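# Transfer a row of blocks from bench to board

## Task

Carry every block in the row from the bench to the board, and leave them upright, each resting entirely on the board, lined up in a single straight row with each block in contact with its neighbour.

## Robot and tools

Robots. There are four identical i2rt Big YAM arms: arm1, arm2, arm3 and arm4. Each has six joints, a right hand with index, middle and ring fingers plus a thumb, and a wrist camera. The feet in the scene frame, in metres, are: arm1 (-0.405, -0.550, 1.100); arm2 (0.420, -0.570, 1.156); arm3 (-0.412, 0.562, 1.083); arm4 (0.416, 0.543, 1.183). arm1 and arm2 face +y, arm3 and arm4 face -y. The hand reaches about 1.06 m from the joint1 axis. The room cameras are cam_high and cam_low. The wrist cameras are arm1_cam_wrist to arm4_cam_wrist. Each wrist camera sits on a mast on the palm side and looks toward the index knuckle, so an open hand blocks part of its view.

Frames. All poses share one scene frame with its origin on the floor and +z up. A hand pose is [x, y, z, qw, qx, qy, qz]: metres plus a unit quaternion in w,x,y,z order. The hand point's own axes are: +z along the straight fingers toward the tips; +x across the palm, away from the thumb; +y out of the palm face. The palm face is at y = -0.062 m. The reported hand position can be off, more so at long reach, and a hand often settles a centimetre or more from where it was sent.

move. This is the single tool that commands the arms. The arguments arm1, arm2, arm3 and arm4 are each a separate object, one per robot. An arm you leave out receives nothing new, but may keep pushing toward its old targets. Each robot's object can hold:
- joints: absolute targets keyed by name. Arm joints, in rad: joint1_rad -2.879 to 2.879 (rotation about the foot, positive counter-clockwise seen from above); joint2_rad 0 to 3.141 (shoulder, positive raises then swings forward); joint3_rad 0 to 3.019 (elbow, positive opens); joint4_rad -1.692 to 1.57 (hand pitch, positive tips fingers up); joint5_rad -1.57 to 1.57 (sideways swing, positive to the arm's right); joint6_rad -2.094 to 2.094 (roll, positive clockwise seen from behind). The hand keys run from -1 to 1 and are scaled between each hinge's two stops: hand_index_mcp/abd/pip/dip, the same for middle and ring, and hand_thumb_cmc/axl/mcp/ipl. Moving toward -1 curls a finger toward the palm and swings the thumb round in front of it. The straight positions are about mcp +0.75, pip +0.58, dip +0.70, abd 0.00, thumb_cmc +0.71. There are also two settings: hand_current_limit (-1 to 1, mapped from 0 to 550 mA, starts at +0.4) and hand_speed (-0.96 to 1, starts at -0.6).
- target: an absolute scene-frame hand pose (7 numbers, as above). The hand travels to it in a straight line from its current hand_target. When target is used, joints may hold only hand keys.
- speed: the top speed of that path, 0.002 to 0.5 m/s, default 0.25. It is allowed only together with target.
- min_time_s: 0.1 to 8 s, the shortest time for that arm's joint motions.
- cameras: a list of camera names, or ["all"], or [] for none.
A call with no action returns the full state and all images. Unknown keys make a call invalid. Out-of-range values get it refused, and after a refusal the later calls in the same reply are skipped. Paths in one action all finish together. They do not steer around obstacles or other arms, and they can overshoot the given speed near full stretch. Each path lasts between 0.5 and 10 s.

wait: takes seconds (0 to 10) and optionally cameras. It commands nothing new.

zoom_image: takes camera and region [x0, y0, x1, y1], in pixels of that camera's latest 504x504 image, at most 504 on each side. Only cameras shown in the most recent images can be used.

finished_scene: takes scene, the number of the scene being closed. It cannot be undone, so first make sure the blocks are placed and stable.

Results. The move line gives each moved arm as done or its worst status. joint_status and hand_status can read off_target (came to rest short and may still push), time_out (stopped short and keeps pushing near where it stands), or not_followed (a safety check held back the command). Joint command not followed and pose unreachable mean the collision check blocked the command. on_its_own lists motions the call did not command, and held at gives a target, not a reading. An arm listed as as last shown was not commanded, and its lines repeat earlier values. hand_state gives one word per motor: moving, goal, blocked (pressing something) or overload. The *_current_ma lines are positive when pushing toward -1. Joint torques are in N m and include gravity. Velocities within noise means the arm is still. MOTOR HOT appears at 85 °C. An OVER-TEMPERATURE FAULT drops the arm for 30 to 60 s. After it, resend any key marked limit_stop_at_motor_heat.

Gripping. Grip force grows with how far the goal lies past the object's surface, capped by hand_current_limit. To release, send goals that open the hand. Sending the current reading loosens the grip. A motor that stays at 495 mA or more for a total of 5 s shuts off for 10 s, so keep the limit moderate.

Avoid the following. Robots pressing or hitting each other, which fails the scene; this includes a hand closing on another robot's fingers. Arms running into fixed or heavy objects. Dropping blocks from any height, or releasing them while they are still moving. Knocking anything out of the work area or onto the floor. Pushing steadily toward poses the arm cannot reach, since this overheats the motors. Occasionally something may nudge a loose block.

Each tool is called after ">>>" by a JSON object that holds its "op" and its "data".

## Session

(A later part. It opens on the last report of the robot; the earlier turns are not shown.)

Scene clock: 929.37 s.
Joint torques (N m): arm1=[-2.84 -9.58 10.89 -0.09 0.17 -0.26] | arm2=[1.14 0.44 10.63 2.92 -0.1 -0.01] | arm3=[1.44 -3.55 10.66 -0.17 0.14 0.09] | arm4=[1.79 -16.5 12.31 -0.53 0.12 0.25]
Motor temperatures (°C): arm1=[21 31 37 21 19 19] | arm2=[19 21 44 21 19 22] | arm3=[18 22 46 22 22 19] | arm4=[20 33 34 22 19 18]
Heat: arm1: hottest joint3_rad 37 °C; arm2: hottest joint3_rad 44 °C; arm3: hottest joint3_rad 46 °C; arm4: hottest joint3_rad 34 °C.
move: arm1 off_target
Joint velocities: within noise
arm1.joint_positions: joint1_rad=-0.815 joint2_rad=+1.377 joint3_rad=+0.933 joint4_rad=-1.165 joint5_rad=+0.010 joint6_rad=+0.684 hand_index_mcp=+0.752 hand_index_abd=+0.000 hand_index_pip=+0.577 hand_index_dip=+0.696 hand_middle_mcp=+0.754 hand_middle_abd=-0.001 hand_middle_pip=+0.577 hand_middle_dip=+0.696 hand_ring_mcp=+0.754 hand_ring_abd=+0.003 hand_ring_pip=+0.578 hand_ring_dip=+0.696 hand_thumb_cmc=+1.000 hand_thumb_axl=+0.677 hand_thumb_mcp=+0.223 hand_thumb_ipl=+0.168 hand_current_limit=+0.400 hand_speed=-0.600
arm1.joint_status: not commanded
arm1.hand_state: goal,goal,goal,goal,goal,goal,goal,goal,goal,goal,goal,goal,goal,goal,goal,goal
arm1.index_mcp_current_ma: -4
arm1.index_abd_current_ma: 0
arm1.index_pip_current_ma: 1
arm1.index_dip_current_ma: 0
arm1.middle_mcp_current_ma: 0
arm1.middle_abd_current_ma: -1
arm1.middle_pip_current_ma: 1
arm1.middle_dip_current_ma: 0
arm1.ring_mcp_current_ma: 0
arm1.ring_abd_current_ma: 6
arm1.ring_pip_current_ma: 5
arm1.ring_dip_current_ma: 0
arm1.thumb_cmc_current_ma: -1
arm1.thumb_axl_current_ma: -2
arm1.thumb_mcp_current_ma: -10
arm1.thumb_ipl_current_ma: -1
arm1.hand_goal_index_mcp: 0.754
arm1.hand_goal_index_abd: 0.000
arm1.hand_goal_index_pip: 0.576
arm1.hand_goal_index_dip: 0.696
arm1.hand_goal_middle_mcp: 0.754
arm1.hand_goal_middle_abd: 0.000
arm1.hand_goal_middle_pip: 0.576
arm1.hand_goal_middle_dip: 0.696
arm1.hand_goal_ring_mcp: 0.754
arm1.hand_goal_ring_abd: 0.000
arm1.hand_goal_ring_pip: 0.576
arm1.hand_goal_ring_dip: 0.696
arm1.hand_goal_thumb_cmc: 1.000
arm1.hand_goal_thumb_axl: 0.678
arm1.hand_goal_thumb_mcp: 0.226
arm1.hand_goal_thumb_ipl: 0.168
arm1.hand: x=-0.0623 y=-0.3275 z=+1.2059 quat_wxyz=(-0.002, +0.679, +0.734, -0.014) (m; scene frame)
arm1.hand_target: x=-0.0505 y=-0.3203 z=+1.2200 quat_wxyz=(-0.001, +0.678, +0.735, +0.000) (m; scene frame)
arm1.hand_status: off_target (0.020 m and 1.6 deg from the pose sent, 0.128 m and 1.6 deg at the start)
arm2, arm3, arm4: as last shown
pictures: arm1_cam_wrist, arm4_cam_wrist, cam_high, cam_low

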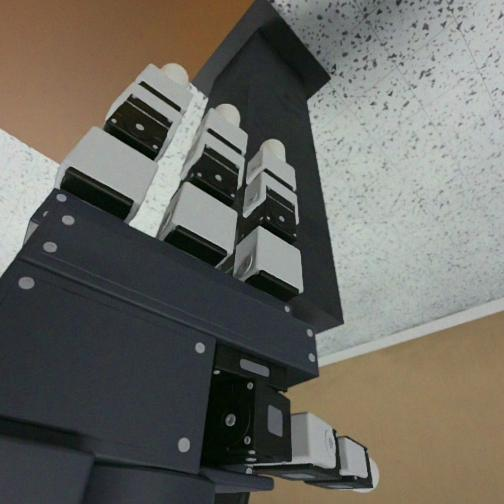

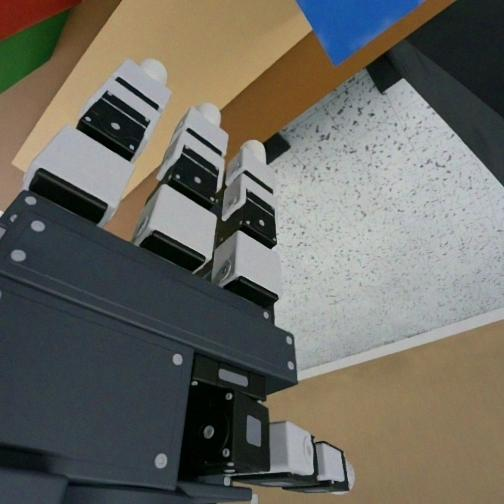

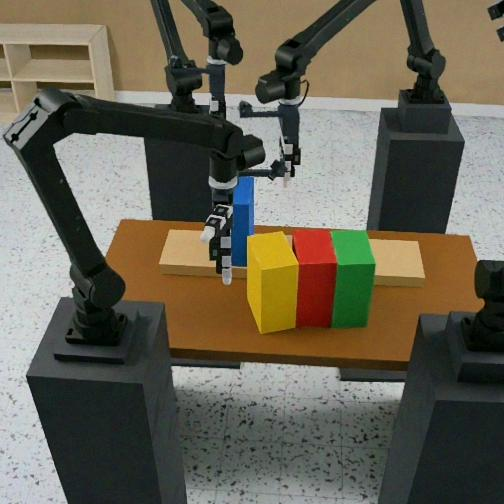

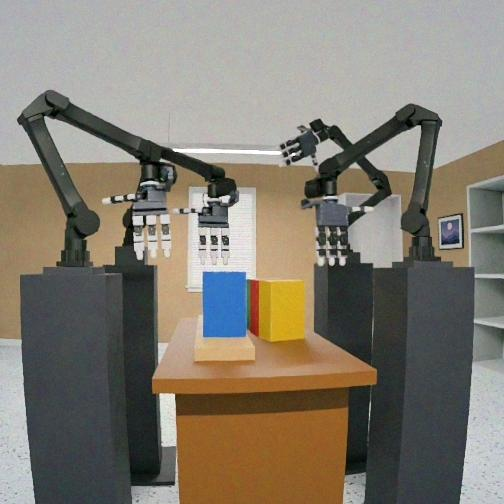

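>>> {"op": "move", "data": {"arm1": {"target": [0.036, -0.345, 1.08, -0.001, 0.678, 0.735, 0.0], "speed": 0.25}, "arm4": {"target": [-0.155, 0.095, 1.10, 0.035, 0.749, -0.662, 0.003], "speed": 0.2}, "cameras": []}}

>>> {"op": "move", "data": {"arm1": {"target": [0.036, -0.335, 0.995, -0.001, 0.678, 0.735, 0.0], "speed": 0.15}, "arm4": {"target": [-0.155, 0.06, 0.995, 0.035, 0.749, -0.662, 0.003], "speed": 0.15}, "cameras": ["cam_high", "cam_low"]}}

>>> {"op": "zoom_image", "data": {"camera": "cam_high", "region": [150, 170, 410, 350]}}

>>> {"op": "zoom_image", "data": {"camera": "cam_low", "region": [150, 240, 370, 400]}}

Scene clock: 979.07 s.
Joint torques (N m): arm1=[-2.37 -13.92 7.24 0.65 0.18 -0.24] | arm2=[1.14 0.5 10.65 2.89 -0.09 -0.01] | arm3=[1.44 -3.19 10.77 -0.21 0.16 0.1] | arm4=[2.26 -18.67 10.89 0.58 0.08 0.25]
Motor temperatures (°C): arm1=[21 30 39 21 19 19] | arm2=[19 21 44 21 19 22] | arm3=[18 22 48 22 22 19] | arm4=[20 33 35 22 19 18]
Heat: arm1: hottest joint3_rad 39 °C; arm2: hottest joint3_rad 44 °C; arm3: hottest joint3_rad 48 °C; arm4: hottest joint3_rad 35 °C.
move: arm1 off_target; arm4 off_target
Joint velocities: within noise
arm1.joint_positions: joint1_rad=-1.009 joint2_rad=+1.731 joint3_rad=+0.931 joint4_rad=-0.804 joint5_rad=+0.011 joint6_rad=+0.494 hand_index_mcp=+0.752 hand_index_abd=+0.000 hand_index_pip=+0.577 hand_index_dip=+0.696 hand_middle_mcp=+0.754 hand_middle_abd=-0.001 hand_middle_pip=+0.577 hand_middle_dip=+0.696 hand_ring_mcp=+0.754 hand_ring_abd=+0.003 hand_ring_pip=+0.578 hand_ring_dip=+0.696 hand_thumb_cmc=+1.000 hand_thumb_axl=+0.677 hand_thumb_mcp=+0.223 hand_thumb_ipl=+0.168 hand_current_limit=+0.400 hand_speed=-0.600
arm1.joint_status: not commanded
arm1.hand_state: goal,goal,goal,goal,goal,goal,goal,goal,goal,goal,goal,goal,goal,goal,goal,goal
arm1.index_mcp_current_ma: -3
arm1.index_abd_current_ma: 0
arm1.index_pip_current_ma: 1
arm1.index_dip_current_ma: 0
arm1.middle_mcp_current_ma: 0
arm1.middle_abd_current_ma: -1
arm1.middle_pip_current_ma: 1
arm1.middle_dip_current_ma: 0
arm1.ring_mcp_current_ma: 0
arm1.ring_abd_current_ma: 6
arm1.ring_pip_current_ma: 5
arm1.ring_dip_current_ma: 0
arm1.thumb_cmc_current_ma: -1
arm1.thumb_axl_current_ma: -2
arm1.thumb_mcp_current_ma: -10
arm1.thumb_ipl_current_ma: -1
arm1.hand_goal_index_mcp: 0.754
arm1.hand_goal_index_abd: 0.000
arm1.hand_goal_index_pip: 0.576
arm1.hand_goal_index_dip: 0.696
arm1.hand_goal_middle_mcp: 0.754
arm1.hand_goal_middle_abd: 0.000
arm1.hand_goal_middle_pip: 0.576
arm1.hand_goal_middle_dip: 0.696
arm1.hand_goal_ring_mcp: 0.754
arm1.hand_goal_ring_abd: 0.000
arm1.hand_goal_ring_pip: 0.576
arm1.hand_goal_ring_dip: 0.696
arm1.hand_goal_thumb_cmc: 1.000
arm1.hand_goal_thumb_axl: 0.678
arm1.hand_goal_thumb_mcp: 0.226
arm1.hand_goal_thumb_ipl: 0.168
arm1.hand: x=+0.0265 y=-0.3496 z=+1.0734 quat_wxyz=(-0.005, +0.681, +0.732, -0.012) (m; scene frame)
arm1.hand_target: x=+0.0358 y=-0.3450 z=+1.0802 quat_wxyz=(-0.001, +0.678, +0.735, +0.000) (m; scene frame)
arm1.hand_status: off_target (0.012 m and 1.6 deg from the pose sent, 0.161 m and 1.6 deg at the start)
arm2, arm3: as last shown
arm4.joint_positions: joint1_rad=-0.868 joint2_rad=+2.290 joint3_rad=+1.687 joint4_rad=-0.949 joint5_rad=-0.005 joint6_rad=+0.626 hand_index_mcp=+0.752 hand_index_abd=-0.002 hand_index_pip=+0.574 hand_index_dip=+0.694 hand_middle_mcp=+0.752 hand_middle_abd=+0.002 hand_middle_pip=+0.574 hand_middle_dip=+0.696 hand_ring_mcp=+0.753 hand_ring_abd=+0.002 hand_ring_pip=+0.577 hand_ring_dip=+0.697 hand_thumb_cmc=+1.000 hand_thumb_axl=+0.677 hand_thumb_mcp=+0.220 hand_thumb_ipl=+0.167 hand_current_limit=+0.400 hand_speed=-0.600
arm4.joint_status: not commanded
arm4.hand_state: goal,goal,goal,goal,goal,goal,goal,goal,goal,goal,goal,goal,goal,goal,goal,goal
arm4.index_mcp_current_ma: -1
arm4.index_abd_current_ma: -2
arm4.index_pip_current_ma: -1
arm4.index_dip_current_ma: -1
arm4.middle_mcp_current_ma: -2
arm4.middle_abd_current_ma: 1
arm4.middle_pip_current_ma: -1
arm4.middle_dip_current_ma: 0
arm4.ring_mcp_current_ma: 0
arm4.ring_abd_current_ma: 1
arm4.ring_pip_current_ma: 0
arm4.ring_dip_current_ma: 0
arm4.thumb_cmc_current_ma: 0
arm4.thumb_axl_current_ma: -1
arm4.thumb_mcp_current_ma: -10
arm4.thumb_ipl_current_ma: -1
arm4.hand_goal_index_mcp: 0.754
arm4.hand_goal_index_abd: 0.000
arm4.hand_goal_index_pip: 0.576
arm4.hand_goal_index_dip: 0.696
arm4.hand_goal_middle_mcp: 0.754
arm4.hand_goal_middle_abd: 0.000
arm4.hand_goal_middle_pip: 0.576
arm4.hand_goal_middle_dip: 0.696
arm4.hand_goal_ring_mcp: 0.754
arm4.hand_goal_ring_abd: 0.000
arm4.hand_goal_ring_pip: 0.576
arm4.hand_goal_ring_dip: 0.696
arm4.hand_goal_thumb_cmc: 1.000
arm4.hand_goal_thumb_axl: 0.678
arm4.hand_goal_thumb_mcp: 0.226
arm4.hand_goal_thumb_ipl: 0.168
arm4.hand: x=-0.1390 y=+0.1179 z=+1.0809 quat_wxyz=(+0.004, +0.750, -0.662, +0.007) (m; scene frame)
arm4.hand_target: x=-0.1536 y=+0.0959 z=+1.1008 quat_wxyz=(+0.035, +0.749, -0.662, +0.003) (m; scene frame)
arm4.hand_status: off_target (0.034 m and 3.5 deg from the pose sent, 0.147 m and 1.8 deg at the start)
pictures: none
No camera images: "cameras" was empty.

Scene clock: 980.47 s.
Joint torques (N m): arm1=[-1.44 -14.39 4.83 0.76 0.17 -0.1] | arm2=[1.2 0.44 10.63 2.92 -0.09 -0.01] | arm3=[1.44 -3.19 10.78 -0.17 0.16 0.07] | arm4=[2.26 -18.96 9.92 0.35 0.13 0.22]
Motor temperatures (°C): arm1=[21 30 39 21 19 19] | arm2=[19 21 44 21 19 22] | arm3=[18 22 48 22 22 19] | arm4=[20 33 35 22 19 18]
Heat: arm1: hottest joint3_rad 39 °C; arm2: hottest joint3_rad 44 °C; arm3: hottest joint3_rad 48 °C; arm4: hottest joint3_rad 35 °C.
move: arm1 done; arm4 off_target
Joint velocities: within noise
arm1.joint_positions: joint1_rad=-1.005 joint2_rad=+1.924 joint3_rad=+0.928 joint4_rad=-0.585 joint5_rad=+0.011 joint6_rad=+0.494 hand_index_mcp=+0.752 hand_index_abd=+0.000 hand_index_pip=+0.577 hand_index_dip=+0.696 hand_middle_mcp=+0.754 hand_middle_abd=-0.001 hand_middle_pip=+0.577 hand_middle_dip=+0.696 hand_ring_mcp=+0.754 hand_ring_abd=+0.003 hand_ring_pip=+0.578 hand_ring_dip=+0.696 hand_thumb_cmc=+1.000 hand_thumb_axl=+0.677 hand_thumb_mcp=+0.223 hand_thumb_ipl=+0.168 hand_current_limit=+0.400 hand_speed=-0.600
arm1.joint_status: not commanded
arm1.hand_state: goal,goal,goal,goal,goal,goal,goal,goal,goal,goal,goal,goal,goal,goal,goal,goal
arm1.index_mcp_current_ma: -3
arm1.index_abd_current_ma: 0
arm1.index_pip_current_ma: 1
arm1.index_dip_current_ma: 0
arm1.middle_mcp_current_ma: 0
arm1.middle_abd_current_ma: -1
arm1.middle_pip_current_ma: 1
arm1.middle_dip_current_ma: 0
arm1.ring_mcp_current_ma: 0
arm1.ring_abd_current_ma: 6
arm1.ring_pip_current_ma: 5
arm1.ring_dip_current_ma: 0
arm1.thumb_cmc_current_ma: -1
arm1.thumb_axl_current_ma: -2
arm1.thumb_mcp_current_ma: -10
arm1.thumb_ipl_current_ma: -1
arm1.hand_goal_index_mcp: 0.754
arm1.hand_goal_index_abd: 0.000
arm1.hand_goal_index_pip: 0.576
arm1.hand_goal_index_dip: 0.696
arm1.hand_goal_middle_mcp: 0.754
arm1.hand_goal_middle_abd: 0.000
arm1.hand_goal_middle_pip: 0.576
arm1.hand_goal_middle_dip: 0.696
arm1.hand_goal_ring_mcp: 0.754
arm1.hand_goal_ring_abd: 0.000
arm1.hand_goal_ring_pip: 0.576
arm1.hand_goal_ring_dip: 0.696
arm1.hand_goal_thumb_cmc: 1.000
arm1.hand_goal_thumb_axl: 0.678
arm1.hand_goal_thumb_mcp: 0.226
arm1.hand_goal_thumb_ipl: 0.168
arm1.hand: x=+0.0375 y=-0.3387 z=+0.9971 quat_wxyz=(-0.002, +0.679, +0.734, -0.001) (m; scene frame)
arm1.hand_target: x=+0.0360 y=-0.3351 z=+0.9951 quat_wxyz=(-0.001, +0.678, +0.735, +0.000) (m; scene frame)
arm1.hand_status: done (0.005 m and 0.3 deg from the pose sent, 0.080 m and 1.6 deg at the start)
arm2, arm3: as last shown
arm4.joint_positions: joint1_rad=-0.832 joint2_rad=+2.506 joint3_rad=+1.829 joint4_rad=-0.850 joint5_rad=-0.001 joint6_rad=+0.661 hand_index_mcp=+0.753 hand_index_abd=-0.002 hand_index_pip=+0.574 hand_index_dip=+0.694 hand_middle_mcp=+0.752 hand_middle_abd=+0.003 hand_middle_pip=+0.574 hand_middle_dip=+0.696 hand_ring_mcp=+0.755 hand_ring_abd=+0.003 hand_ring_pip=+0.578 hand_ring_dip=+0.697 hand_thumb_cmc=+1.000 hand_thumb_axl=+0.677 hand_thumb_mcp=+0.220 hand_thumb_ipl=+0.167 hand_current_limit=+0.400 hand_speed=-0.600
arm4.joint_status: not commanded
arm4.hand_state: goal,goal,goal,goal,goal,goal,goal,goal,goal,goal,goal,goal,goal,goal,goal,goal
arm4.index_mcp_current_ma: -1
arm4.index_abd_current_ma: -2
arm4.index_pip_current_ma: -1
arm4.index_dip_current_ma: -1
arm4.middle_mcp_current_ma: -1
arm4.middle_abd_current_ma: 3
arm4.middle_pip_current_ma: -1
arm4.middle_dip_current_ma: 0
arm4.ring_mcp_current_ma: 0
arm4.ring_abd_current_ma: 2
arm4.ring_pip_current_ma: 1
arm4.ring_dip_current_ma: 0
arm4.thumb_cmc_current_ma: 0
arm4.thumb_axl_current_ma: -1
arm4.thumb_mcp_current_ma: -10
arm4.thumb_ipl_current_ma: -1
arm4.hand_goal_index_mcp: 0.754
arm4.hand_goal_index_abd: 0.000
arm4.hand_goal_index_pip: 0.576
arm4.hand_goal_index_dip: 0.696
arm4.hand_goal_middle_mcp: 0.754
arm4.hand_goal_middle_abd: 0.000
arm4.hand_goal_middle_pip: 0.576
arm4.hand_goal_middle_dip: 0.696
arm4.hand_goal_ring_mcp: 0.754
arm4.hand_goal_ring_abd: 0.000
arm4.hand_goal_ring_pip: 0.576
arm4.hand_goal_ring_dip: 0.696
arm4.hand_goal_thumb_cmc: 1.000
arm4.hand_goal_thumb_axl: 0.678
arm4.hand_goal_thumb_mcp: 0.226
arm4.hand_goal_thumb_ipl: 0.168
arm4.hand: x=-0.1461 y=+0.0781 z=+0.9899 quat_wxyz=(+0.017, +0.749, -0.662, +0.005) (m; scene frame)
arm4.hand_target: x=-0.1542 y=+0.0605 z=+0.9956 quat_wxyz=(+0.035, +0.749, -0.662, +0.003) (m; scene frame)
arm4.hand_status: off_target (0.021 m and 2.1 deg from the pose sent, 0.105 m and 3.5 deg at the start)
pictures: cam_high, cam_low

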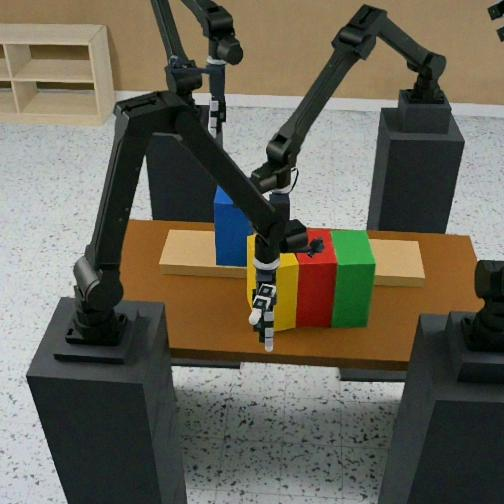

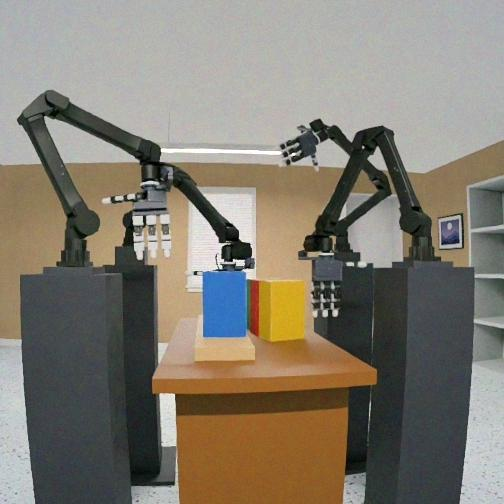

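Scaled by 1.938 from the camera's 504x504 image, which has a finer 720x720 frame.

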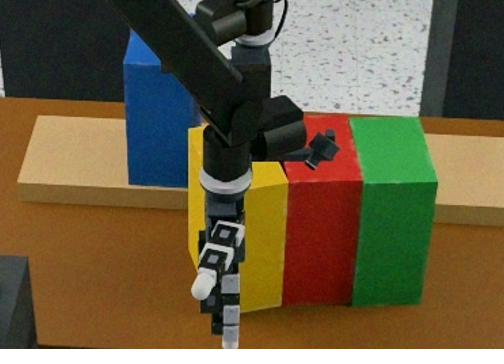

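Scaled by 2.291 from the camera's 504x504 image, which has a finer 720x720 frame.

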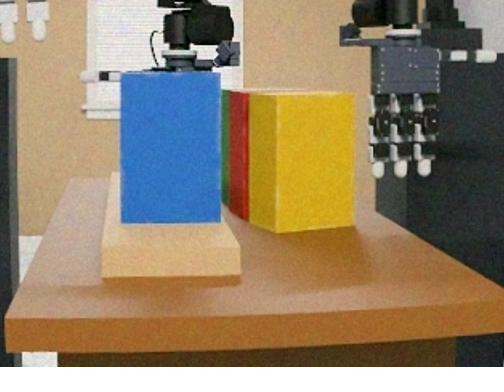

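>>> {"op": "move", "data": {"arm1": {"target": [0.036, -0.295, 0.99, -0.001, 0.678, 0.735, 0.0], "speed": 0.06}, "arm4": {"target": [-0.155, 0.022, 0.995, 0.035, 0.749, -0.662, 0.003], "speed": 0.1}, "cameras": ["cam_high", "cam_low"]}}

>>> {"op": "zoom_image", "data": {"camera": "cam_high", "region": [150, 170, 410, 350]}}

>>> {"op": "zoom_image", "data": {"camera": "cam_low", "region": [150, 240, 370, 400]}}

Scene clock: 991.67 s.
Joint torques (N m): arm1=[-1.61 -14.27 7.6 0.01 0.15 -0.02] | arm2=[1.14 0.44 10.65 2.92 -0.09 -0.01] | arm3=[1.55 -3.25 10.71 -0.24 0.17 0.09] | arm4=[1.96 -19.78 11.21 -0.28 0.05 0.22]
Motor temperatures (°C): arm1=[21 30 38 21 19 19] | arm2=[19 21 44 21 19 22] | arm3=[18 22 48 22 22 19] | arm4=[20 33 35 22 19 18]
Heat: arm1: hottest joint3_rad 38 °C; arm2: hottest joint3_rad 44 °C; arm3: hottest joint3_rad 48 °C; arm4: hottest joint3_rad 35 °C.
move: arm1 off_target; arm4 off_target
Joint velocities: within noise
arm1.joint_positions: joint1_rad=-0.927 joint2_rad=+1.964 joint3_rad=+0.964 joint4_rad=-0.592 joint5_rad=+0.010 joint6_rad=+0.562 hand_index_mcp=+0.752 hand_index_abd=+0.000 hand_index_pip=+0.577 hand_index_dip=+0.696 hand_middle_mcp=+0.754 hand_middle_abd=-0.001 hand_middle_pip=+0.577 hand_middle_dip=+0.696 hand_ring_mcp=+0.754 hand_ring_abd=+0.003 hand_ring_pip=+0.578 hand_ring_dip=+0.696 hand_thumb_cmc=+1.000 hand_thumb_axl=+0.677 hand_thumb_mcp=+0.223 hand_thumb_ipl=+0.168 hand_current_limit=+0.400 hand_speed=-0.600
arm1.joint_status: not commanded
arm1.hand_state: goal,goal,goal,goal,goal,goal,goal,goal,goal,goal,goal,goal,goal,goal,goal,goal
arm1.index_mcp_current_ma: -3
arm1.index_abd_current_ma: 0
arm1.index_pip_current_ma: 1
arm1.index_dip_current_ma: 0
arm1.middle_mcp_current_ma: 0
arm1.middle_abd_current_ma: -1
arm1.middle_pip_current_ma: 1
arm1.middle_dip_current_ma: 0
arm1.ring_mcp_current_ma: 0
arm1.ring_abd_current_ma: 5
arm1.ring_pip_current_ma: 5
arm1.ring_dip_current_ma: 0
arm1.thumb_cmc_current_ma: -1
arm1.thumb_axl_current_ma: -2
arm1.thumb_mcp_current_ma: -10
arm1.thumb_ipl_current_ma: -1
arm1.hand_goal_index_mcp: 0.754
arm1.hand_goal_index_abd: 0.000
arm1.hand_goal_index_pip: 0.576
arm1.hand_goal_index_dip: 0.696
arm1.hand_goal_middle_mcp: 0.754
arm1.hand_goal_middle_abd: 0.000
arm1.hand_goal_middle_pip: 0.576
arm1.hand_goal_middle_dip: 0.696
arm1.hand_goal_ring_mcp: 0.754
arm1.hand_goal_ring_abd: 0.000
arm1.hand_goal_ring_pip: 0.576
arm1.hand_goal_ring_dip: 0.696
arm1.hand_goal_thumb_cmc: 1.000
arm1.hand_goal_thumb_axl: 0.678
arm1.hand_goal_thumb_mcp: 0.226
arm1.hand_goal_thumb_ipl: 0.168
arm1.hand: x=+0.0265 y=-0.3055 z=+0.9882 quat_wxyz=(-0.003, +0.676, +0.737, -0.006) (m; scene frame)
arm1.hand_target: x=+0.0357 y=-0.2950 z=+0.9902 quat_wxyz=(-0.001, +0.678, +0.735, +0.000) (m; scene frame)
arm1.hand_status: off_target (0.014 m and 0.8 deg from the pose sent, 0.044 m and 0.3 deg at the start)
arm2, arm3: as last shown
arm4.joint_positions: joint1_rad=-0.792 joint2_rad=+2.572 joint3_rad=+1.968 joint4_rad=-0.906 joint5_rad=+0.002 joint6_rad=+0.698 hand_index_mcp=+0.753 hand_index_abd=-0.002 hand_index_pip=+0.574 hand_index_dip=+0.694 hand_middle_mcp=+0.752 hand_middle_abd=+0.003 hand_middle_pip=+0.574 hand_middle_dip=+0.696 hand_ring_mcp=+0.755 hand_ring_abd=+0.003 hand_ring_pip=+0.578 hand_ring_dip=+0.697 hand_thumb_cmc=+1.000 hand_thumb_axl=+0.677 hand_thumb_mcp=+0.220 hand_thumb_ipl=+0.167 hand_current_limit=+0.400 hand_speed=-0.600
arm4.joint_status: not commanded
arm4.hand_state: goal,goal,goal,goal,goal,goal,goal,goal,goal,goal,goal,goal,goal,goal,goal,goal
arm4.index_mcp_current_ma: -1
arm4.index_abd_current_ma: -2
arm4.index_pip_current_ma: -1
arm4.index_dip_current_ma: -1
arm4.middle_mcp_current_ma: -1
arm4.middle_abd_current_ma: 3
arm4.middle_pip_current_ma: -1
arm4.middle_dip_current_ma: 0
arm4.ring_mcp_current_ma: 0
arm4.ring_abd_current_ma: 2
arm4.ring_pip_current_ma: 1
arm4.ring_dip_current_ma: 0
arm4.thumb_cmc_current_ma: 0
arm4.thumb_axl_current_ma: -1
arm4.thumb_mcp_current_ma: -10
arm4.thumb_ipl_current_ma: -1
arm4.hand_goal_index_mcp: 0.754
arm4.hand_goal_index_abd: 0.000
arm4.hand_goal_index_pip: 0.576
arm4.hand_goal_index_dip: 0.696
arm4.hand_goal_middle_mcp: 0.754
arm4.hand_goal_middle_abd: 0.000
arm4.hand_goal_middle_pip: 0.576
arm4.hand_goal_middle_dip: 0.696
arm4.hand_goal_ring_mcp: 0.754
arm4.hand_goal_ring_abd: 0.000
arm4.hand_goal_ring_pip: 0.576
arm4.hand_goal_ring_dip: 0.696
arm4.hand_goal_thumb_cmc: 1.000
arm4.hand_goal_thumb_axl: 0.678
arm4.hand_goal_thumb_mcp: 0.226
arm4.hand_goal_thumb_ipl: 0.168
arm4.hand: x=-0.1477 y=+0.0367 z=+0.9895 quat_wxyz=(+0.024, +0.750, -0.661, +0.004) (m; scene frame)
arm4.hand_target: x=-0.1544 y=+0.0225 z=+0.9953 quat_wxyz=(+0.036, +0.749, -0.662, +0.003) (m; scene frame)
arm4.hand_status: off_target (0.017 m and 1.2 deg from the pose sent, 0.057 m and 2.1 deg at the start)
pictures: cam_high, cam_low

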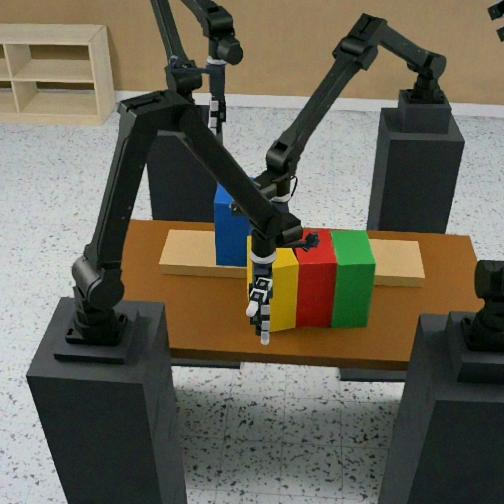

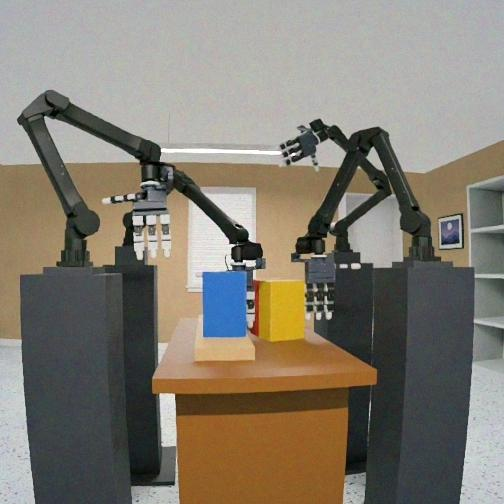

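Scaled by 1.938 from the camera's 504x504 image, which has a finer 720x720 frame.

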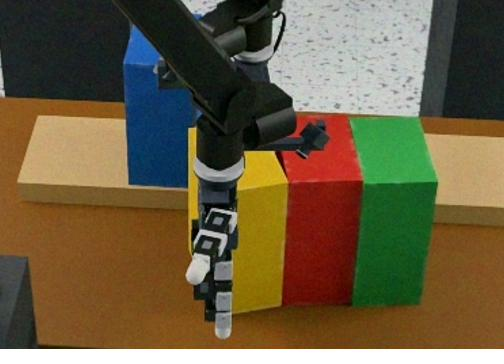

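Scaled by 2.291 from the camera's 504x504 image, which has a finer 720x720 frame.

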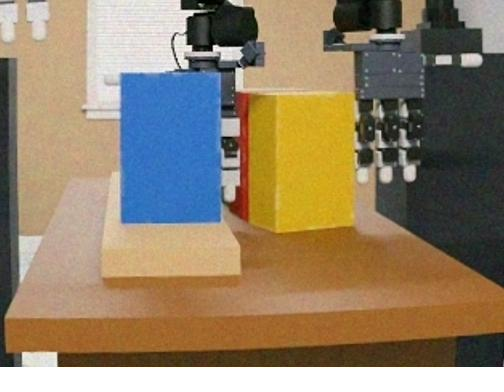

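>>> {"op": "move", "data": {"arm1": {"target": [0.036, -0.268, 0.99, -0.001, 0.678, 0.735, 0.0], "speed": 0.05}, "arm4": {"target": [-0.155, 0.012, 0.995, 0.035, 0.749, -0.662, 0.003], "speed": 0.05}, "cameras": ["cam_high", "cam_low"]}}

>>> {"op": "zoom_image", "data": {"camera": "cam_high", "region": [150, 170, 410, 350]}}

>>> {"op": "zoom_image", "data": {"camera": "cam_low", "region": [150, 240, 370, 400]}}

Scene clock: 1001.30 s.
Joint torques (N m): arm1=[-1.32 -14.68 8.4 0.2 0.07 0.02] | arm2=[1.14 0.44 10.65 2.92 -0.1 -0.02] | arm3=[1.49 -3.08 10.7 -0.23 0.16 0.08] | arm4=[2.61 -20.13 11.28 -0.54 0.12 0.25]
Motor temperatures (°C): arm1=[21 30 37 21 19 19] | arm2=[19 21 44 21 19 22] | arm3=[18 22 48 22 22 19] | arm4=[20 33 35 22 19 18]
Heat: arm1: hottest joint3_rad 37 °C; arm2: hottest joint3_rad 44 °C; arm3: hottest joint3_rad 48 °C; arm4: hottest joint3_rad 35 °C.
move: arm1 off_target; arm4 off_target
Joint velocities: within noise
arm1.joint_positions: joint1_rad=-0.884 joint2_rad=+1.989 joint3_rad=+1.008 joint4_rad=-0.622 joint5_rad=+0.012 joint6_rad=+0.605 hand_index_mcp=+0.752 hand_index_abd=+0.000 hand_index_pip=+0.577 hand_index_dip=+0.696 hand_middle_mcp=+0.754 hand_middle_abd=-0.001 hand_middle_pip=+0.577 hand_middle_dip=+0.696 hand_ring_mcp=+0.754 hand_ring_abd=+0.003 hand_ring_pip=+0.578 hand_ring_dip=+0.696 hand_thumb_cmc=+1.000 hand_thumb_axl=+0.677 hand_thumb_mcp=+0.223 hand_thumb_ipl=+0.168 hand_current_limit=+0.400 hand_speed=-0.600
arm1.joint_status: not commanded
arm1.hand_state: goal,goal,goal,goal,goal,goal,goal,goal,goal,goal,goal,goal,goal,goal,goal,goal
arm1.index_mcp_current_ma: -3
arm1.index_abd_current_ma: 0
arm1.index_pip_current_ma: 1
arm1.index_dip_current_ma: 0
arm1.middle_mcp_current_ma: 0
arm1.middle_abd_current_ma: -1
arm1.middle_pip_current_ma: 1
arm1.middle_dip_current_ma: 0
arm1.ring_mcp_current_ma: 0
arm1.ring_abd_current_ma: 5
arm1.ring_pip_current_ma: 5
arm1.ring_dip_current_ma: 0
arm1.thumb_cmc_current_ma: -1
arm1.thumb_axl_current_ma: -2
arm1.thumb_mcp_current_ma: -10
arm1.thumb_ipl_current_ma: -1
arm1.hand_goal_index_mcp: 0.754
arm1.hand_goal_index_abd: 0.000
arm1.hand_goal_index_pip: 0.576
arm1.hand_goal_index_dip: 0.696
arm1.hand_goal_middle_mcp: 0.754
arm1.hand_goal_middle_abd: 0.000
arm1.hand_goal_middle_pip: 0.576
arm1.hand_goal_middle_dip: 0.696
arm1.hand_goal_ring_mcp: 0.754
arm1.hand_goal_ring_abd: 0.000
arm1.hand_goal_ring_pip: 0.576
arm1.hand_goal_ring_dip: 0.696
arm1.hand_goal_thumb_cmc: 1.000
arm1.hand_goal_thumb_axl: 0.678
arm1.hand_goal_thumb_mcp: 0.226
arm1.hand_goal_thumb_ipl: 0.168
arm1.hand: x=+0.0240 y=-0.2836 z=+0.9872 quat_wxyz=(-0.002, +0.676, +0.737, -0.012) (m; scene frame)
arm1.hand_target: x=+0.0354 y=-0.2682 z=+0.9904 quat_wxyz=(-0.001, +0.678, +0.735, +0.000) (m; scene frame)
arm1.hand_status: off_target (0.020 m and 1.4 deg from the pose sent, 0.039 m and 0.8 deg at the start)
arm2.joint_positions: joint1_rad=+0.023 joint2_rad=+0.633 joint3_rad=+1.412 joint4_rad=-1.240 joint5_rad=-0.029 joint6_rad=+1.095 hand_index_mcp=+0.754 hand_index_abd=+0.001 hand_index_pip=+0.577 hand_index_dip=+0.696 hand_middle_mcp=+0.755 hand_middle_abd=+0.000 hand_middle_pip=+0.577 hand_middle_dip=+0.696 hand_ring_mcp=+0.755 hand_ring_abd=+0.001 hand_ring_pip=+0.577 hand_ring_dip=+0.696 hand_thumb_cmc=+0.714 hand_thumb_axl=+0.677 hand_thumb_mcp=+0.226 hand_thumb_ipl=+0.168 hand_current_limit=+0.400 hand_speed=-0.600
arm2.joint_status: not commanded
arm2.hand_state: goal,goal,goal,goal,goal,goal,goal,overload,goal,goal,goal,goal,goal,goal,goal,goal
arm2.index_mcp_current_ma: 0
arm2.index_abd_current_ma: 0
arm2.index_pip_current_ma: 1
arm2.index_dip_current_ma: 0
arm2.middle_mcp_current_ma: 0
arm2.middle_abd_current_ma: 0
arm2.middle_pip_current_ma: 1
arm2.middle_dip_current_ma: 0
arm2.ring_mcp_current_ma: 0
arm2.ring_abd_current_ma: 0
arm2.ring_pip_current_ma: 1
arm2.ring_dip_current_ma: 0
arm2.thumb_cmc_current_ma: 0
arm2.thumb_axl_current_ma: -1
arm2.thumb_mcp_current_ma: 0
arm2.thumb_ipl_current_ma: 0
arm2.hand_goal_index_mcp: 0.754
arm2.hand_goal_index_abd: 0.000
arm2.hand_goal_index_pip: 0.576
arm2.hand_goal_index_dip: 0.696
arm2.hand_goal_middle_mcp: 0.754
arm2.hand_goal_middle_abd: 0.000
arm2.hand_goal_middle_pip: 0.576
arm2.hand_goal_middle_dip: 0.696
arm2.hand_goal_ring_mcp: 0.754
arm2.hand_goal_ring_abd: 0.000
arm2.hand_goal_ring_pip: 0.576
arm2.hand_goal_ring_dip: 0.696
arm2.hand_goal_thumb_cmc: 0.714
arm2.hand_goal_thumb_axl: 0.678
arm2.hand_goal_thumb_mcp: 0.226
arm2.hand_goal_thumb_ipl: 0.168
arm2.hand: x=+0.4982 y=-0.2990 z=+1.7344 quat_wxyz=(-0.293, +0.427, +0.739, +0.431) (m; scene frame)
arm2.hand_target: x=+0.4985 y=-0.3023 z=+1.7450 quat_wxyz=(-0.299, +0.424, +0.733, +0.439) (m; scene frame)
arm2.hand_status: not commanded
arm3: as last shown
arm4.joint_positions: joint1_rad=-0.787 joint2_rad=+2.591 joint3_rad=+2.009 joint4_rad=-0.929 joint5_rad=+0.003 joint6_rad=+0.708 hand_index_mcp=+0.753 hand_index_abd=-0.002 hand_index_pip=+0.574 hand_index_dip=+0.694 hand_middle_mcp=+0.752 hand_middle_abd=+0.003 hand_middle_pip=+0.574 hand_middle_dip=+0.696 hand_ring_mcp=+0.755 hand_ring_abd=+0.003 hand_ring_pip=+0.578 hand_ring_dip=+0.697 hand_thumb_cmc=+1.000 hand_thumb_axl=+0.677 hand_thumb_mcp=+0.220 hand_thumb_ipl=+0.167 hand_current_limit=+0.400 hand_speed=-0.600
arm4.joint_status: not commanded
arm4.hand_state: goal,goal,goal,goal,goal,goal,goal,goal,goal,goal,goal,goal,goal,goal,goal,goal
arm4.index_mcp_current_ma: -1
arm4.index_abd_current_ma: -2
arm4.index_pip_current_ma: -1
arm4.index_dip_current_ma: -1
arm4.middle_mcp_current_ma: -1
arm4.middle_abd_current_ma: 3
arm4.middle_pip_current_ma: -1
arm4.middle_dip_current_ma: 0
arm4.ring_mcp_current_ma: 0
arm4.ring_abd_current_ma: 2
arm4.ring_pip_current_ma: 1
arm4.ring_dip_current_ma: 0
arm4.thumb_cmc_current_ma: 0
arm4.thumb_axl_current_ma: -1
arm4.thumb_mcp_current_ma: -10
arm4.thumb_ipl_current_ma: -1
arm4.hand_goal_index_mcp: 0.754
arm4.hand_goal_index_abd: 0.000
arm4.hand_goal_index_pip: 0.576
arm4.hand_goal_index_dip: 0.696
arm4.hand_goal_middle_mcp: 0.754
arm4.hand_goal_middle_abd: 0.000
arm4.hand_goal_middle_pip: 0.576
arm4.hand_goal_middle_dip: 0.696
arm4.hand_goal_ring_mcp: 0.754
arm4.hand_goal_ring_abd: 0.000
arm4.hand_goal_ring_pip: 0.576
arm4.hand_goal_ring_dip: 0.696
arm4.hand_goal_thumb_cmc: 1.000
arm4.hand_goal_thumb_axl: 0.678
arm4.hand_goal_thumb_mcp: 0.226
arm4.hand_goal_thumb_ipl: 0.168
arm4.hand: x=-0.1505 y=+0.0296 z=+0.9900 quat_wxyz=(+0.024, +0.749, -0.663, +0.003) (m; scene frame)
arm4.hand_target: x=-0.1543 y=+0.0126 z=+0.9953 quat_wxyz=(+0.035, +0.749, -0.662, +0.003) (m; scene frame)
arm4.hand_status: off_target (0.019 m and 1.2 deg from the pose sent, 0.026 m and 1.2 deg at the start)
pictures: cam_high, cam_low

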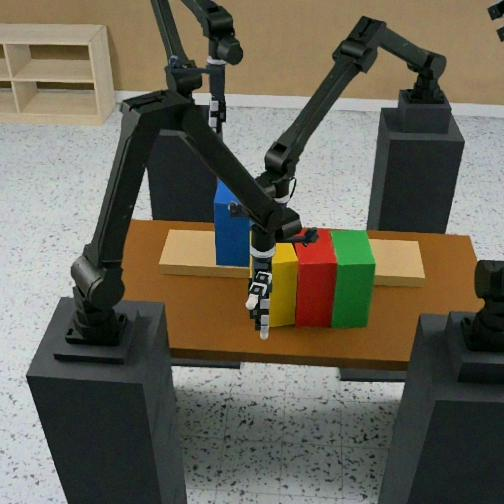

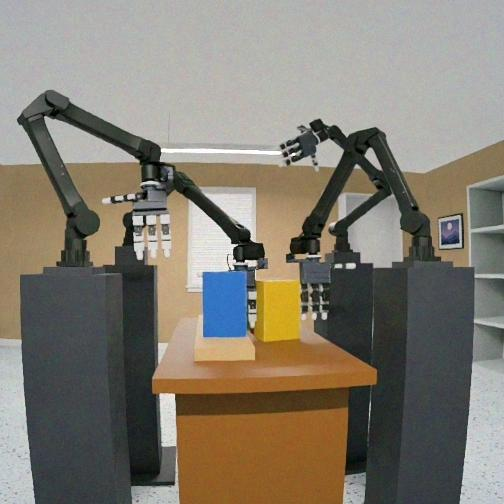

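Scaled by 1.938 from the camera's 504x504 image, which has a finer 720x720 frame.

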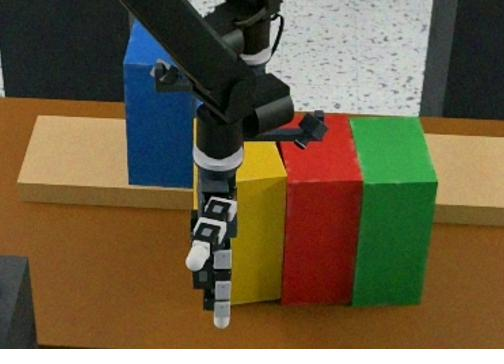

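Scaled by 2.291 from the camera's 504x504 image, which has a finer 720x720 frame.

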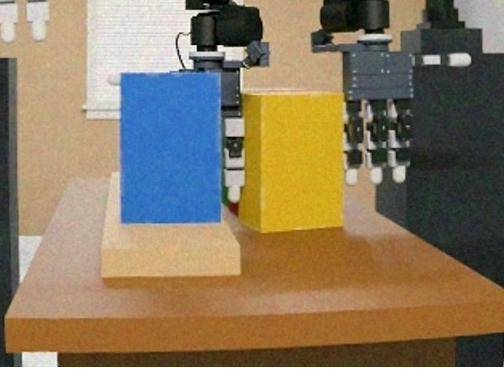

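>>> {"op": "move", "data": {"arm1": {"target": [0.036, -0.245, 0.99, -0.001, 0.678, 0.735, 0.0], "speed": 0.05}, "arm4": {"target": [-0.155, 0.005, 0.998, 0.035, 0.749, -0.662, 0.003], "speed": 0.05}, "cameras": ["cam_high", "cam_low"]}}

>>> {"op": "zoom_image", "data": {"camera": "cam_high", "region": [150, 170, 410, 350]}}

>>> {"op": "zoom_image", "data": {"camera": "cam_low", "region": [150, 240, 370, 400]}}

Scene clock: 1012.33 s.
Joint torques (N m): arm1=[-0.03 -13.98 9.88 0.75 -0.12 0.09] | arm2=[1.14 0.5 10.65 2.92 -0.09 -0.01] | arm3=[1.55 -3.02 10.66 -0.13 0.16 0.08] | arm4=[2.78 -19.78 12.34 0.03 -0.01 0.31]
Motor temperatures (°C): arm1=[21 30 36 21 19 19] | arm2=[19 21 44 21 19 22] | arm3=[18 22 48 22 22 19] | arm4=[20 33 35 22 19 18]
Heat: arm1: hottest joint3_rad 36 °C; arm2: hottest joint3_rad 44 °C; arm3: hottest joint3_rad 48 °C; arm4: hottest joint3_rad 35 °C.
move: arm1 off_target; arm4 off_target
Joint velocities: within noise
arm1.joint_positions: joint1_rad=-0.863 joint2_rad=+2.002 joint3_rad=+1.036 joint4_rad=-0.661 joint5_rad=+0.016 joint6_rad=+0.633 hand_index_mcp=+0.752 hand_index_abd=+0.000 hand_index_pip=+0.577 hand_index_dip=+0.696 hand_middle_mcp=+0.754 hand_middle_abd=-0.001 hand_middle_pip=+0.577 hand_middle_dip=+0.696 hand_ring_mcp=+0.754 hand_ring_abd=+0.003 hand_ring_pip=+0.578 hand_ring_dip=+0.696 hand_thumb_cmc=+1.000 hand_thumb_axl=+0.677 hand_thumb_mcp=+0.223 hand_thumb_ipl=+0.168 hand_current_limit=+0.400 hand_speed=-0.600
arm1.joint_status: not commanded
arm1.hand_state: goal,goal,goal,goal,goal,goal,goal,goal,goal,goal,goal,goal,goal,goal,goal,goal
arm1.index_mcp_current_ma: -3
arm1.index_abd_current_ma: 0
arm1.index_pip_current_ma: 1
arm1.index_dip_current_ma: 0
arm1.middle_mcp_current_ma: 0
arm1.middle_abd_current_ma: -1
arm1.middle_pip_current_ma: 1
arm1.middle_dip_current_ma: 0
arm1.ring_mcp_current_ma: 0
arm1.ring_abd_current_ma: 5
arm1.ring_pip_current_ma: 5
arm1.ring_dip_current_ma: 0
arm1.thumb_cmc_current_ma: -1
arm1.thumb_axl_current_ma: -2
arm1.thumb_mcp_current_ma: -10
arm1.thumb_ipl_current_ma: -1
arm1.hand_goal_index_mcp: 0.754
arm1.hand_goal_index_abd: 0.000
arm1.hand_goal_index_pip: 0.576
arm1.hand_goal_index_dip: 0.696
arm1.hand_goal_middle_mcp: 0.754
arm1.hand_goal_middle_abd: 0.000
arm1.hand_goal_middle_pip: 0.576
arm1.hand_goal_middle_dip: 0.696
arm1.hand_goal_ring_mcp: 0.754
arm1.hand_goal_ring_abd: 0.000
arm1.hand_goal_ring_pip: 0.576
arm1.hand_goal_ring_dip: 0.696
arm1.hand_goal_thumb_cmc: 1.000
arm1.hand_goal_thumb_axl: 0.678
arm1.hand_goal_thumb_mcp: 0.226
arm1.hand_goal_thumb_ipl: 0.168
arm1.hand: x=+0.0203 y=-0.2757 z=+0.9866 quat_wxyz=(-0.001, +0.678, +0.735, -0.024) (m; scene frame)
arm1.hand_target: x=+0.0344 y=-0.2455 z=+0.9914 quat_wxyz=(-0.002, +0.678, +0.735, +0.000) (m; scene frame)
arm1.hand_status: off_target (0.035 m and 2.7 deg from the pose sent, 0.041 m and 1.4 deg at the start)
arm2, arm3: as last shown
arm4.joint_positions: joint1_rad=-0.787 joint2_rad=+2.596 joint3_rad=+2.019 joint4_rad=-0.959 joint5_rad=+0.006 joint6_rad=+0.708 hand_index_mcp=+0.753 hand_index_abd=-0.002 hand_index_pip=+0.574 hand_index_dip=+0.694 hand_middle_mcp=+0.752 hand_middle_abd=+0.003 hand_middle_pip=+0.574 hand_middle_dip=+0.696 hand_ring_mcp=+0.755 hand_ring_abd=+0.003 hand_ring_pip=+0.578 hand_ring_dip=+0.697 hand_thumb_cmc=+1.000 hand_thumb_axl=+0.677 hand_thumb_mcp=+0.220 hand_thumb_ipl=+0.167 hand_current_limit=+0.400 hand_speed=-0.600
arm4.joint_status: not commanded
arm4.hand_state: goal,goal,goal,goal,goal,goal,goal,goal,goal,goal,goal,goal,goal,goal,goal,goal
arm4.index_mcp_current_ma: -1
arm4.index_abd_current_ma: -2
arm4.index_pip_current_ma: -1
arm4.index_dip_current_ma: -1
arm4.middle_mcp_current_ma: -1
arm4.middle_abd_current_ma: 3
arm4.middle_pip_current_ma: -1
arm4.middle_dip_current_ma: 0
arm4.ring_mcp_current_ma: 0
arm4.ring_abd_current_ma: 2
arm4.ring_pip_current_ma: 1
arm4.ring_dip_current_ma: 0
arm4.thumb_cmc_current_ma: 0
arm4.thumb_axl_current_ma: -1
arm4.thumb_mcp_current_ma: -10
arm4.thumb_ipl_current_ma: -1
arm4.hand_goal_index_mcp: 0.754
arm4.hand_goal_index_abd: 0.000
arm4.hand_goal_index_pip: 0.576
arm4.hand_goal_index_dip: 0.696
arm4.hand_goal_middle_mcp: 0.754
arm4.hand_goal_middle_abd: 0.000
arm4.hand_goal_middle_pip: 0.576
arm4.hand_goal_middle_dip: 0.696
arm4.hand_goal_ring_mcp: 0.754
arm4.hand_goal_ring_abd: 0.000
arm4.hand_goal_ring_pip: 0.576
arm4.hand_goal_ring_dip: 0.696
arm4.hand_goal_thumb_cmc: 1.000
arm4.hand_goal_thumb_axl: 0.678
arm4.hand_goal_thumb_mcp: 0.226
arm4.hand_goal_thumb_ipl: 0.168
arm4.hand: x=-0.1478 y=+0.0332 z=+0.9885 quat_wxyz=(+0.012, +0.749, -0.663, +0.002) (m; scene frame)
arm4.hand_target: x=-0.1535 y=+0.0062 z=+0.9990 quat_wxyz=(+0.036, +0.749, -0.662, +0.004) (m; scene frame)
arm4.hand_status: off_target (0.031 m and 2.7 deg from the pose sent, 0.026 m and 1.2 deg at the start)
pictures: cam_high, cam_low

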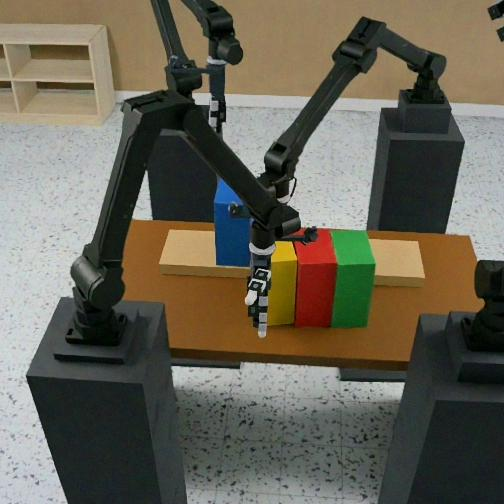

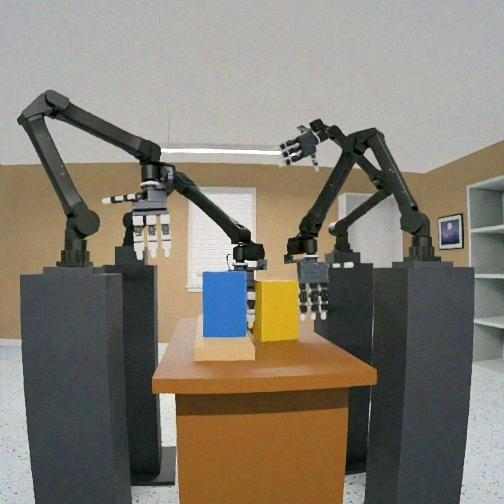

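Scaled by 1.938 from the camera's 504x504 image, which has a finer 720x720 frame.

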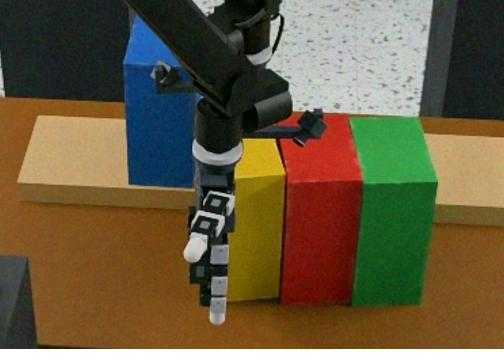

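Scaled by 2.291 from the camera's 504x504 image, which has a finer 720x720 frame.

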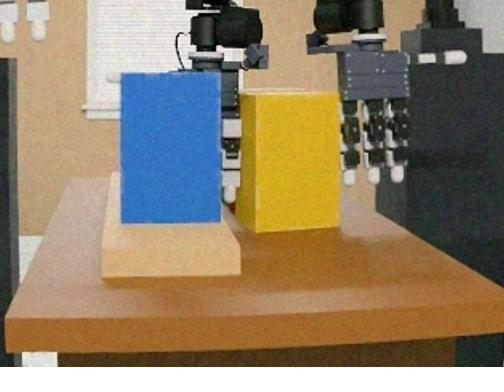

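>>> {"op": "move", "data": {"arm1": {"target": [0.036, -0.222, 0.99, -0.001, 0.678, 0.735, 0.0], "speed": 0.05}, "arm4": {"target": [-0.155, -0.012, 1.0, 0.035, 0.749, -0.662, 0.003], "speed": 0.05}, "cameras": ["cam_high", "cam_low"]}}

>>> {"op": "zoom_image", "data": {"camera": "cam_high", "region": [150, 170, 410, 350]}}

>>> {"op": "zoom_image", "data": {"camera": "cam_low", "region": [150, 240, 370, 400]}}

Scene clock: 1033.40 s.
Joint torques (N m): arm1=[1.32 -13.33 11.63 1.51 -0.5 0.15] | arm2=[1.2 0.5 10.65 2.92 -0.09 -0.01] | arm3=[1.44 -3.25 10.66 -0.18 0.15 0.08] | arm4=[3.55 -20.25 13.61 0.79 -0.18 0.47]
Motor temperatures (°C): arm1=[21 31 36 21 19 19] | arm2=[19 21 44 21 19 22] | arm3=[18 22 48 22 22 19] | arm4=[20 33 35 22 19 18]
Heat: arm1: hottest joint3_rad 36 °C; arm2: hottest joint3_rad 44 °C; arm3: hottest joint3_rad 48 °C; arm4: hottest joint3_rad 35 °C.
move: arm1 off_target; arm4 off_target
Joint velocities: within noise
arm1.joint_positions: joint1_rad=-0.847 joint2_rad=+2.013 joint3_rad=+1.059 joint4_rad=-0.706 joint5_rad=+0.024 joint6_rad=+0.662 hand_index_mcp=+0.752 hand_index_abd=+0.000 hand_index_pip=+0.577 hand_index_dip=+0.696 hand_middle_mcp=+0.754 hand_middle_abd=-0.001 hand_middle_pip=+0.577 hand_middle_dip=+0.696 hand_ring_mcp=+0.754 hand_ring_abd=+0.003 hand_ring_pip=+0.578 hand_ring_dip=+0.696 hand_thumb_cmc=+1.000 hand_thumb_axl=+0.677 hand_thumb_mcp=+0.223 hand_thumb_ipl=+0.168 hand_current_limit=+0.400 hand_speed=-0.600
arm1.joint_status: not commanded
arm1.hand_state: goal,goal,goal,goal,goal,goal,goal,goal,goal,goal,goal,goal,goal,goal,goal,goal
arm1.index_mcp_current_ma: -3
arm1.index_abd_current_ma: 0
arm1.index_pip_current_ma: 1
arm1.index_dip_current_ma: 0
arm1.middle_mcp_current_ma: 0
arm1.middle_abd_current_ma: -1
arm1.middle_pip_current_ma: 1
arm1.middle_dip_current_ma: 0
arm1.ring_mcp_current_ma: 0
arm1.ring_abd_current_ma: 5
arm1.ring_pip_current_ma: 5
arm1.ring_dip_current_ma: 0
arm1.thumb_cmc_current_ma: -1
arm1.thumb_axl_current_ma: -2
arm1.thumb_mcp_current_ma: -10
arm1.thumb_ipl_current_ma: -1
arm1.hand_goal_index_mcp: 0.754
arm1.hand_goal_index_abd: 0.000
arm1.hand_goal_index_pip: 0.576
arm1.hand_goal_index_dip: 0.696
arm1.hand_goal_middle_mcp: 0.754
arm1.hand_goal_middle_abd: 0.000
arm1.hand_goal_middle_pip: 0.576
arm1.hand_goal_middle_dip: 0.696
arm1.hand_goal_ring_mcp: 0.754
arm1.hand_goal_ring_abd: 0.000
arm1.hand_goal_ring_pip: 0.576
arm1.hand_goal_ring_dip: 0.696
arm1.hand_goal_thumb_cmc: 1.000
arm1.hand_goal_thumb_axl: 0.678
arm1.hand_goal_thumb_mcp: 0.226
arm1.hand_goal_thumb_ipl: 0.168
arm1.hand: x=+0.0159 y=-0.2729 z=+0.9869 quat_wxyz=(+0.002, +0.682, +0.730, -0.040) (m; scene frame)
arm1.hand_target: x=+0.0323 y=-0.2237 z=+0.9930 quat_wxyz=(-0.003, +0.677, +0.736, +0.000) (m; scene frame)
arm1.hand_status: off_target (0.055 m and 4.7 deg from the pose sent, 0.056 m and 2.8 deg at the start)
arm2: as last shown
arm3.joint_positions: joint1_rad=+0.642 joint2_rad=+1.035 joint3_rad=+0.787 joint4_rad=-1.278 joint5_rad=+0.105 joint6_rad=+2.101 hand_index_mcp=+0.753 hand_index_abd=+0.002 hand_index_pip=+0.576 hand_index_dip=+0.696 hand_middle_mcp=+0.754 hand_middle_abd=+0.001 hand_middle_pip=+0.577 hand_middle_dip=+0.696 hand_ring_mcp=+0.752 hand_ring_abd=+0.002 hand_ring_pip=+0.574 hand_ring_dip=+0.696 hand_thumb_cmc=+1.000 hand_thumb_axl=+0.677 hand_thumb_mcp=+0.223 hand_thumb_ipl=+0.168 hand_current_limit=+0.400 hand_speed=-0.600
arm3.joint_status: not commanded
arm3.hand_state: goal,goal,goal,goal,goal,goal,goal,goal,goal,goal,goal,goal,goal,goal,goal,goal
arm3.index_mcp_current_ma: -2
arm3.index_abd_current_ma: 3
arm3.index_pip_current_ma: 0
arm3.index_dip_current_ma: 0
arm3.middle_mcp_current_ma: 1
arm3.middle_abd_current_ma: 1
arm3.middle_pip_current_ma: 1
arm3.middle_dip_current_ma: 0
arm3.ring_mcp_current_ma: -5
arm3.ring_abd_current_ma: 4
arm3.ring_pip_current_ma: -4
arm3.ring_dip_current_ma: 0
arm3.thumb_cmc_current_ma: 0
arm3.thumb_axl_current_ma: -1
arm3.thumb_mcp_current_ma: -9
arm3.thumb_ipl_current_ma: -1
arm3.hand_goal_index_mcp: 0.754
arm3.hand_goal_index_abd: 0.000
arm3.hand_goal_index_pip: 0.576
arm3.hand_goal_index_dip: 0.696
arm3.hand_goal_middle_mcp: 0.754
arm3.hand_goal_middle_abd: 0.000
arm3.hand_goal_middle_pip: 0.576
arm3.hand_goal_middle_dip: 0.696
arm3.hand_goal_ring_mcp: 0.754
arm3.hand_goal_ring_abd: 0.000
arm3.hand_goal_ring_pip: 0.576
arm3.hand_goal_ring_dip: 0.696
arm3.hand_goal_thumb_cmc: 1.000
arm3.hand_goal_thumb_axl: 0.678
arm3.hand_goal_thumb_mcp: 0.226
arm3.hand_goal_thumb_ipl: 0.168
arm3.hand: x=-0.3484 y=+0.3514 z=+1.2388 quat_wxyz=(+0.055, +0.752, -0.657, +0.015) (m; scene frame)
arm3.hand_target: x=-0.3403 y=+0.3451 z=+1.2498 quat_wxyz=(+0.057, +0.751, -0.657, +0.026) (m; scene frame)
arm3.hand_status: not commanded
arm4.joint_positions: joint1_rad=-0.787 joint2_rad=+2.619 joint3_rad=+2.066 joint4_rad=-1.015 joint5_rad=+0.010 joint6_rad=+0.708 hand_index_mcp=+0.753 hand_index_abd=-0.002 hand_index_pip=+0.574 hand_index_dip=+0.694 hand_middle_mcp=+0.752 hand_middle_abd=-0.001 hand_middle_pip=+0.574 hand_middle_dip=+0.696 hand_ring_mcp=+0.755 hand_ring_abd=+0.003 hand_ring_pip=+0.578 hand_ring_dip=+0.697 hand_thumb_cmc=+1.000 hand_thumb_axl=+0.677 hand_thumb_mcp=+0.220 hand_thumb_ipl=+0.167 hand_current_limit=+0.400 hand_speed=-0.600
arm4.joint_status: not commanded
arm4.hand_state: goal,goal,goal,goal,goal,goal,goal,goal,goal,goal,goal,goal,goal,goal,goal,goal
arm4.index_mcp_current_ma: -1
arm4.index_abd_current_ma: -2
arm4.index_pip_current_ma: -1
arm4.index_dip_current_ma: -1
arm4.middle_mcp_current_ma: -2
arm4.middle_abd_current_ma: 0
arm4.middle_pip_current_ma: -1
arm4.middle_dip_current_ma: 0
arm4.ring_mcp_current_ma: 0
arm4.ring_abd_current_ma: 2
arm4.ring_pip_current_ma: 1
arm4.ring_dip_current_ma: 0
arm4.thumb_cmc_current_ma: 0
arm4.thumb_axl_current_ma: -1
arm4.thumb_mcp_current_ma: -10
arm4.thumb_ipl_current_ma: -1
arm4.hand_goal_index_mcp: 0.754
arm4.hand_goal_index_abd: 0.000
arm4.hand_goal_index_pip: 0.576
arm4.hand_goal_index_dip: 0.696
arm4.hand_goal_middle_mcp: 0.754
arm4.hand_goal_middle_abd: 0.000
arm4.hand_goal_middle_pip: 0.576
arm4.hand_goal_middle_dip: 0.696
arm4.hand_goal_ring_mcp: 0.754
arm4.hand_goal_ring_abd: 0.000
arm4.hand_goal_ring_pip: 0.576
arm4.hand_goal_ring_dip: 0.696
arm4.hand_goal_thumb_cmc: 1.000
arm4.hand_goal_thumb_axl: 0.678
arm4.hand_goal_thumb_mcp: 0.226
arm4.hand_goal_thumb_ipl: 0.168
arm4.hand: x=-0.1480 y=+0.0335 z=+0.9864 quat_wxyz=(-0.004, +0.749, -0.663, +0.001) (m; scene frame)
arm4.hand_target: x=-0.1516 y=-0.0097 z=+1.0023 quat_wxyz=(+0.036, +0.749, -0.661, +0.004) (m; scene frame)
arm4.hand_status: off_target (0.048 m and 4.5 deg from the pose sent, 0.047 m and 2.6 deg at the start)
pictures: cam_high, cam_low

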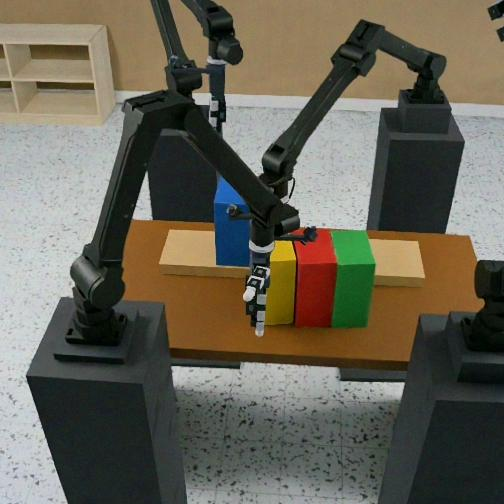

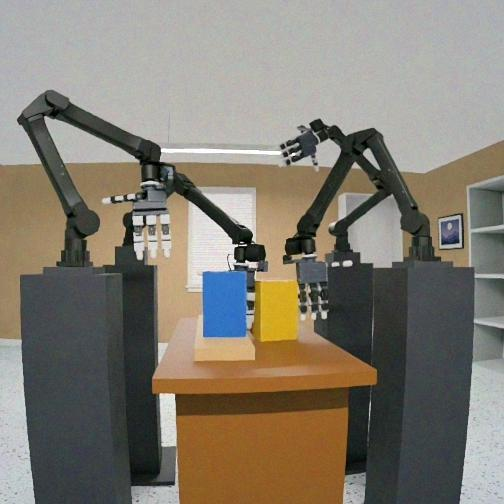

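Scaled by 1.938 from the camera's 504x504 image, which has a finer 720x720 frame.

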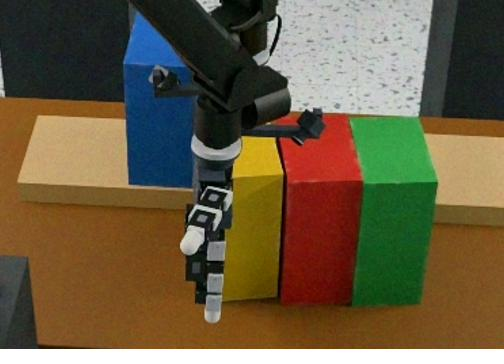

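Scaled by 2.291 from the camera's 504x504 image, which has a finer 720x720 frame.

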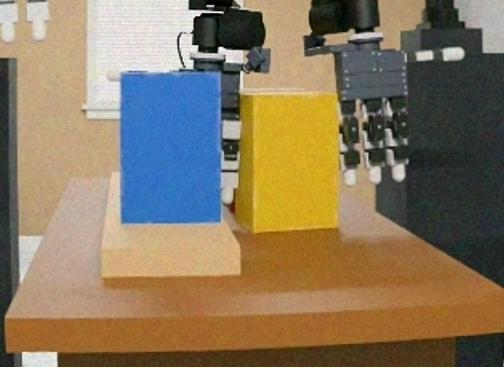

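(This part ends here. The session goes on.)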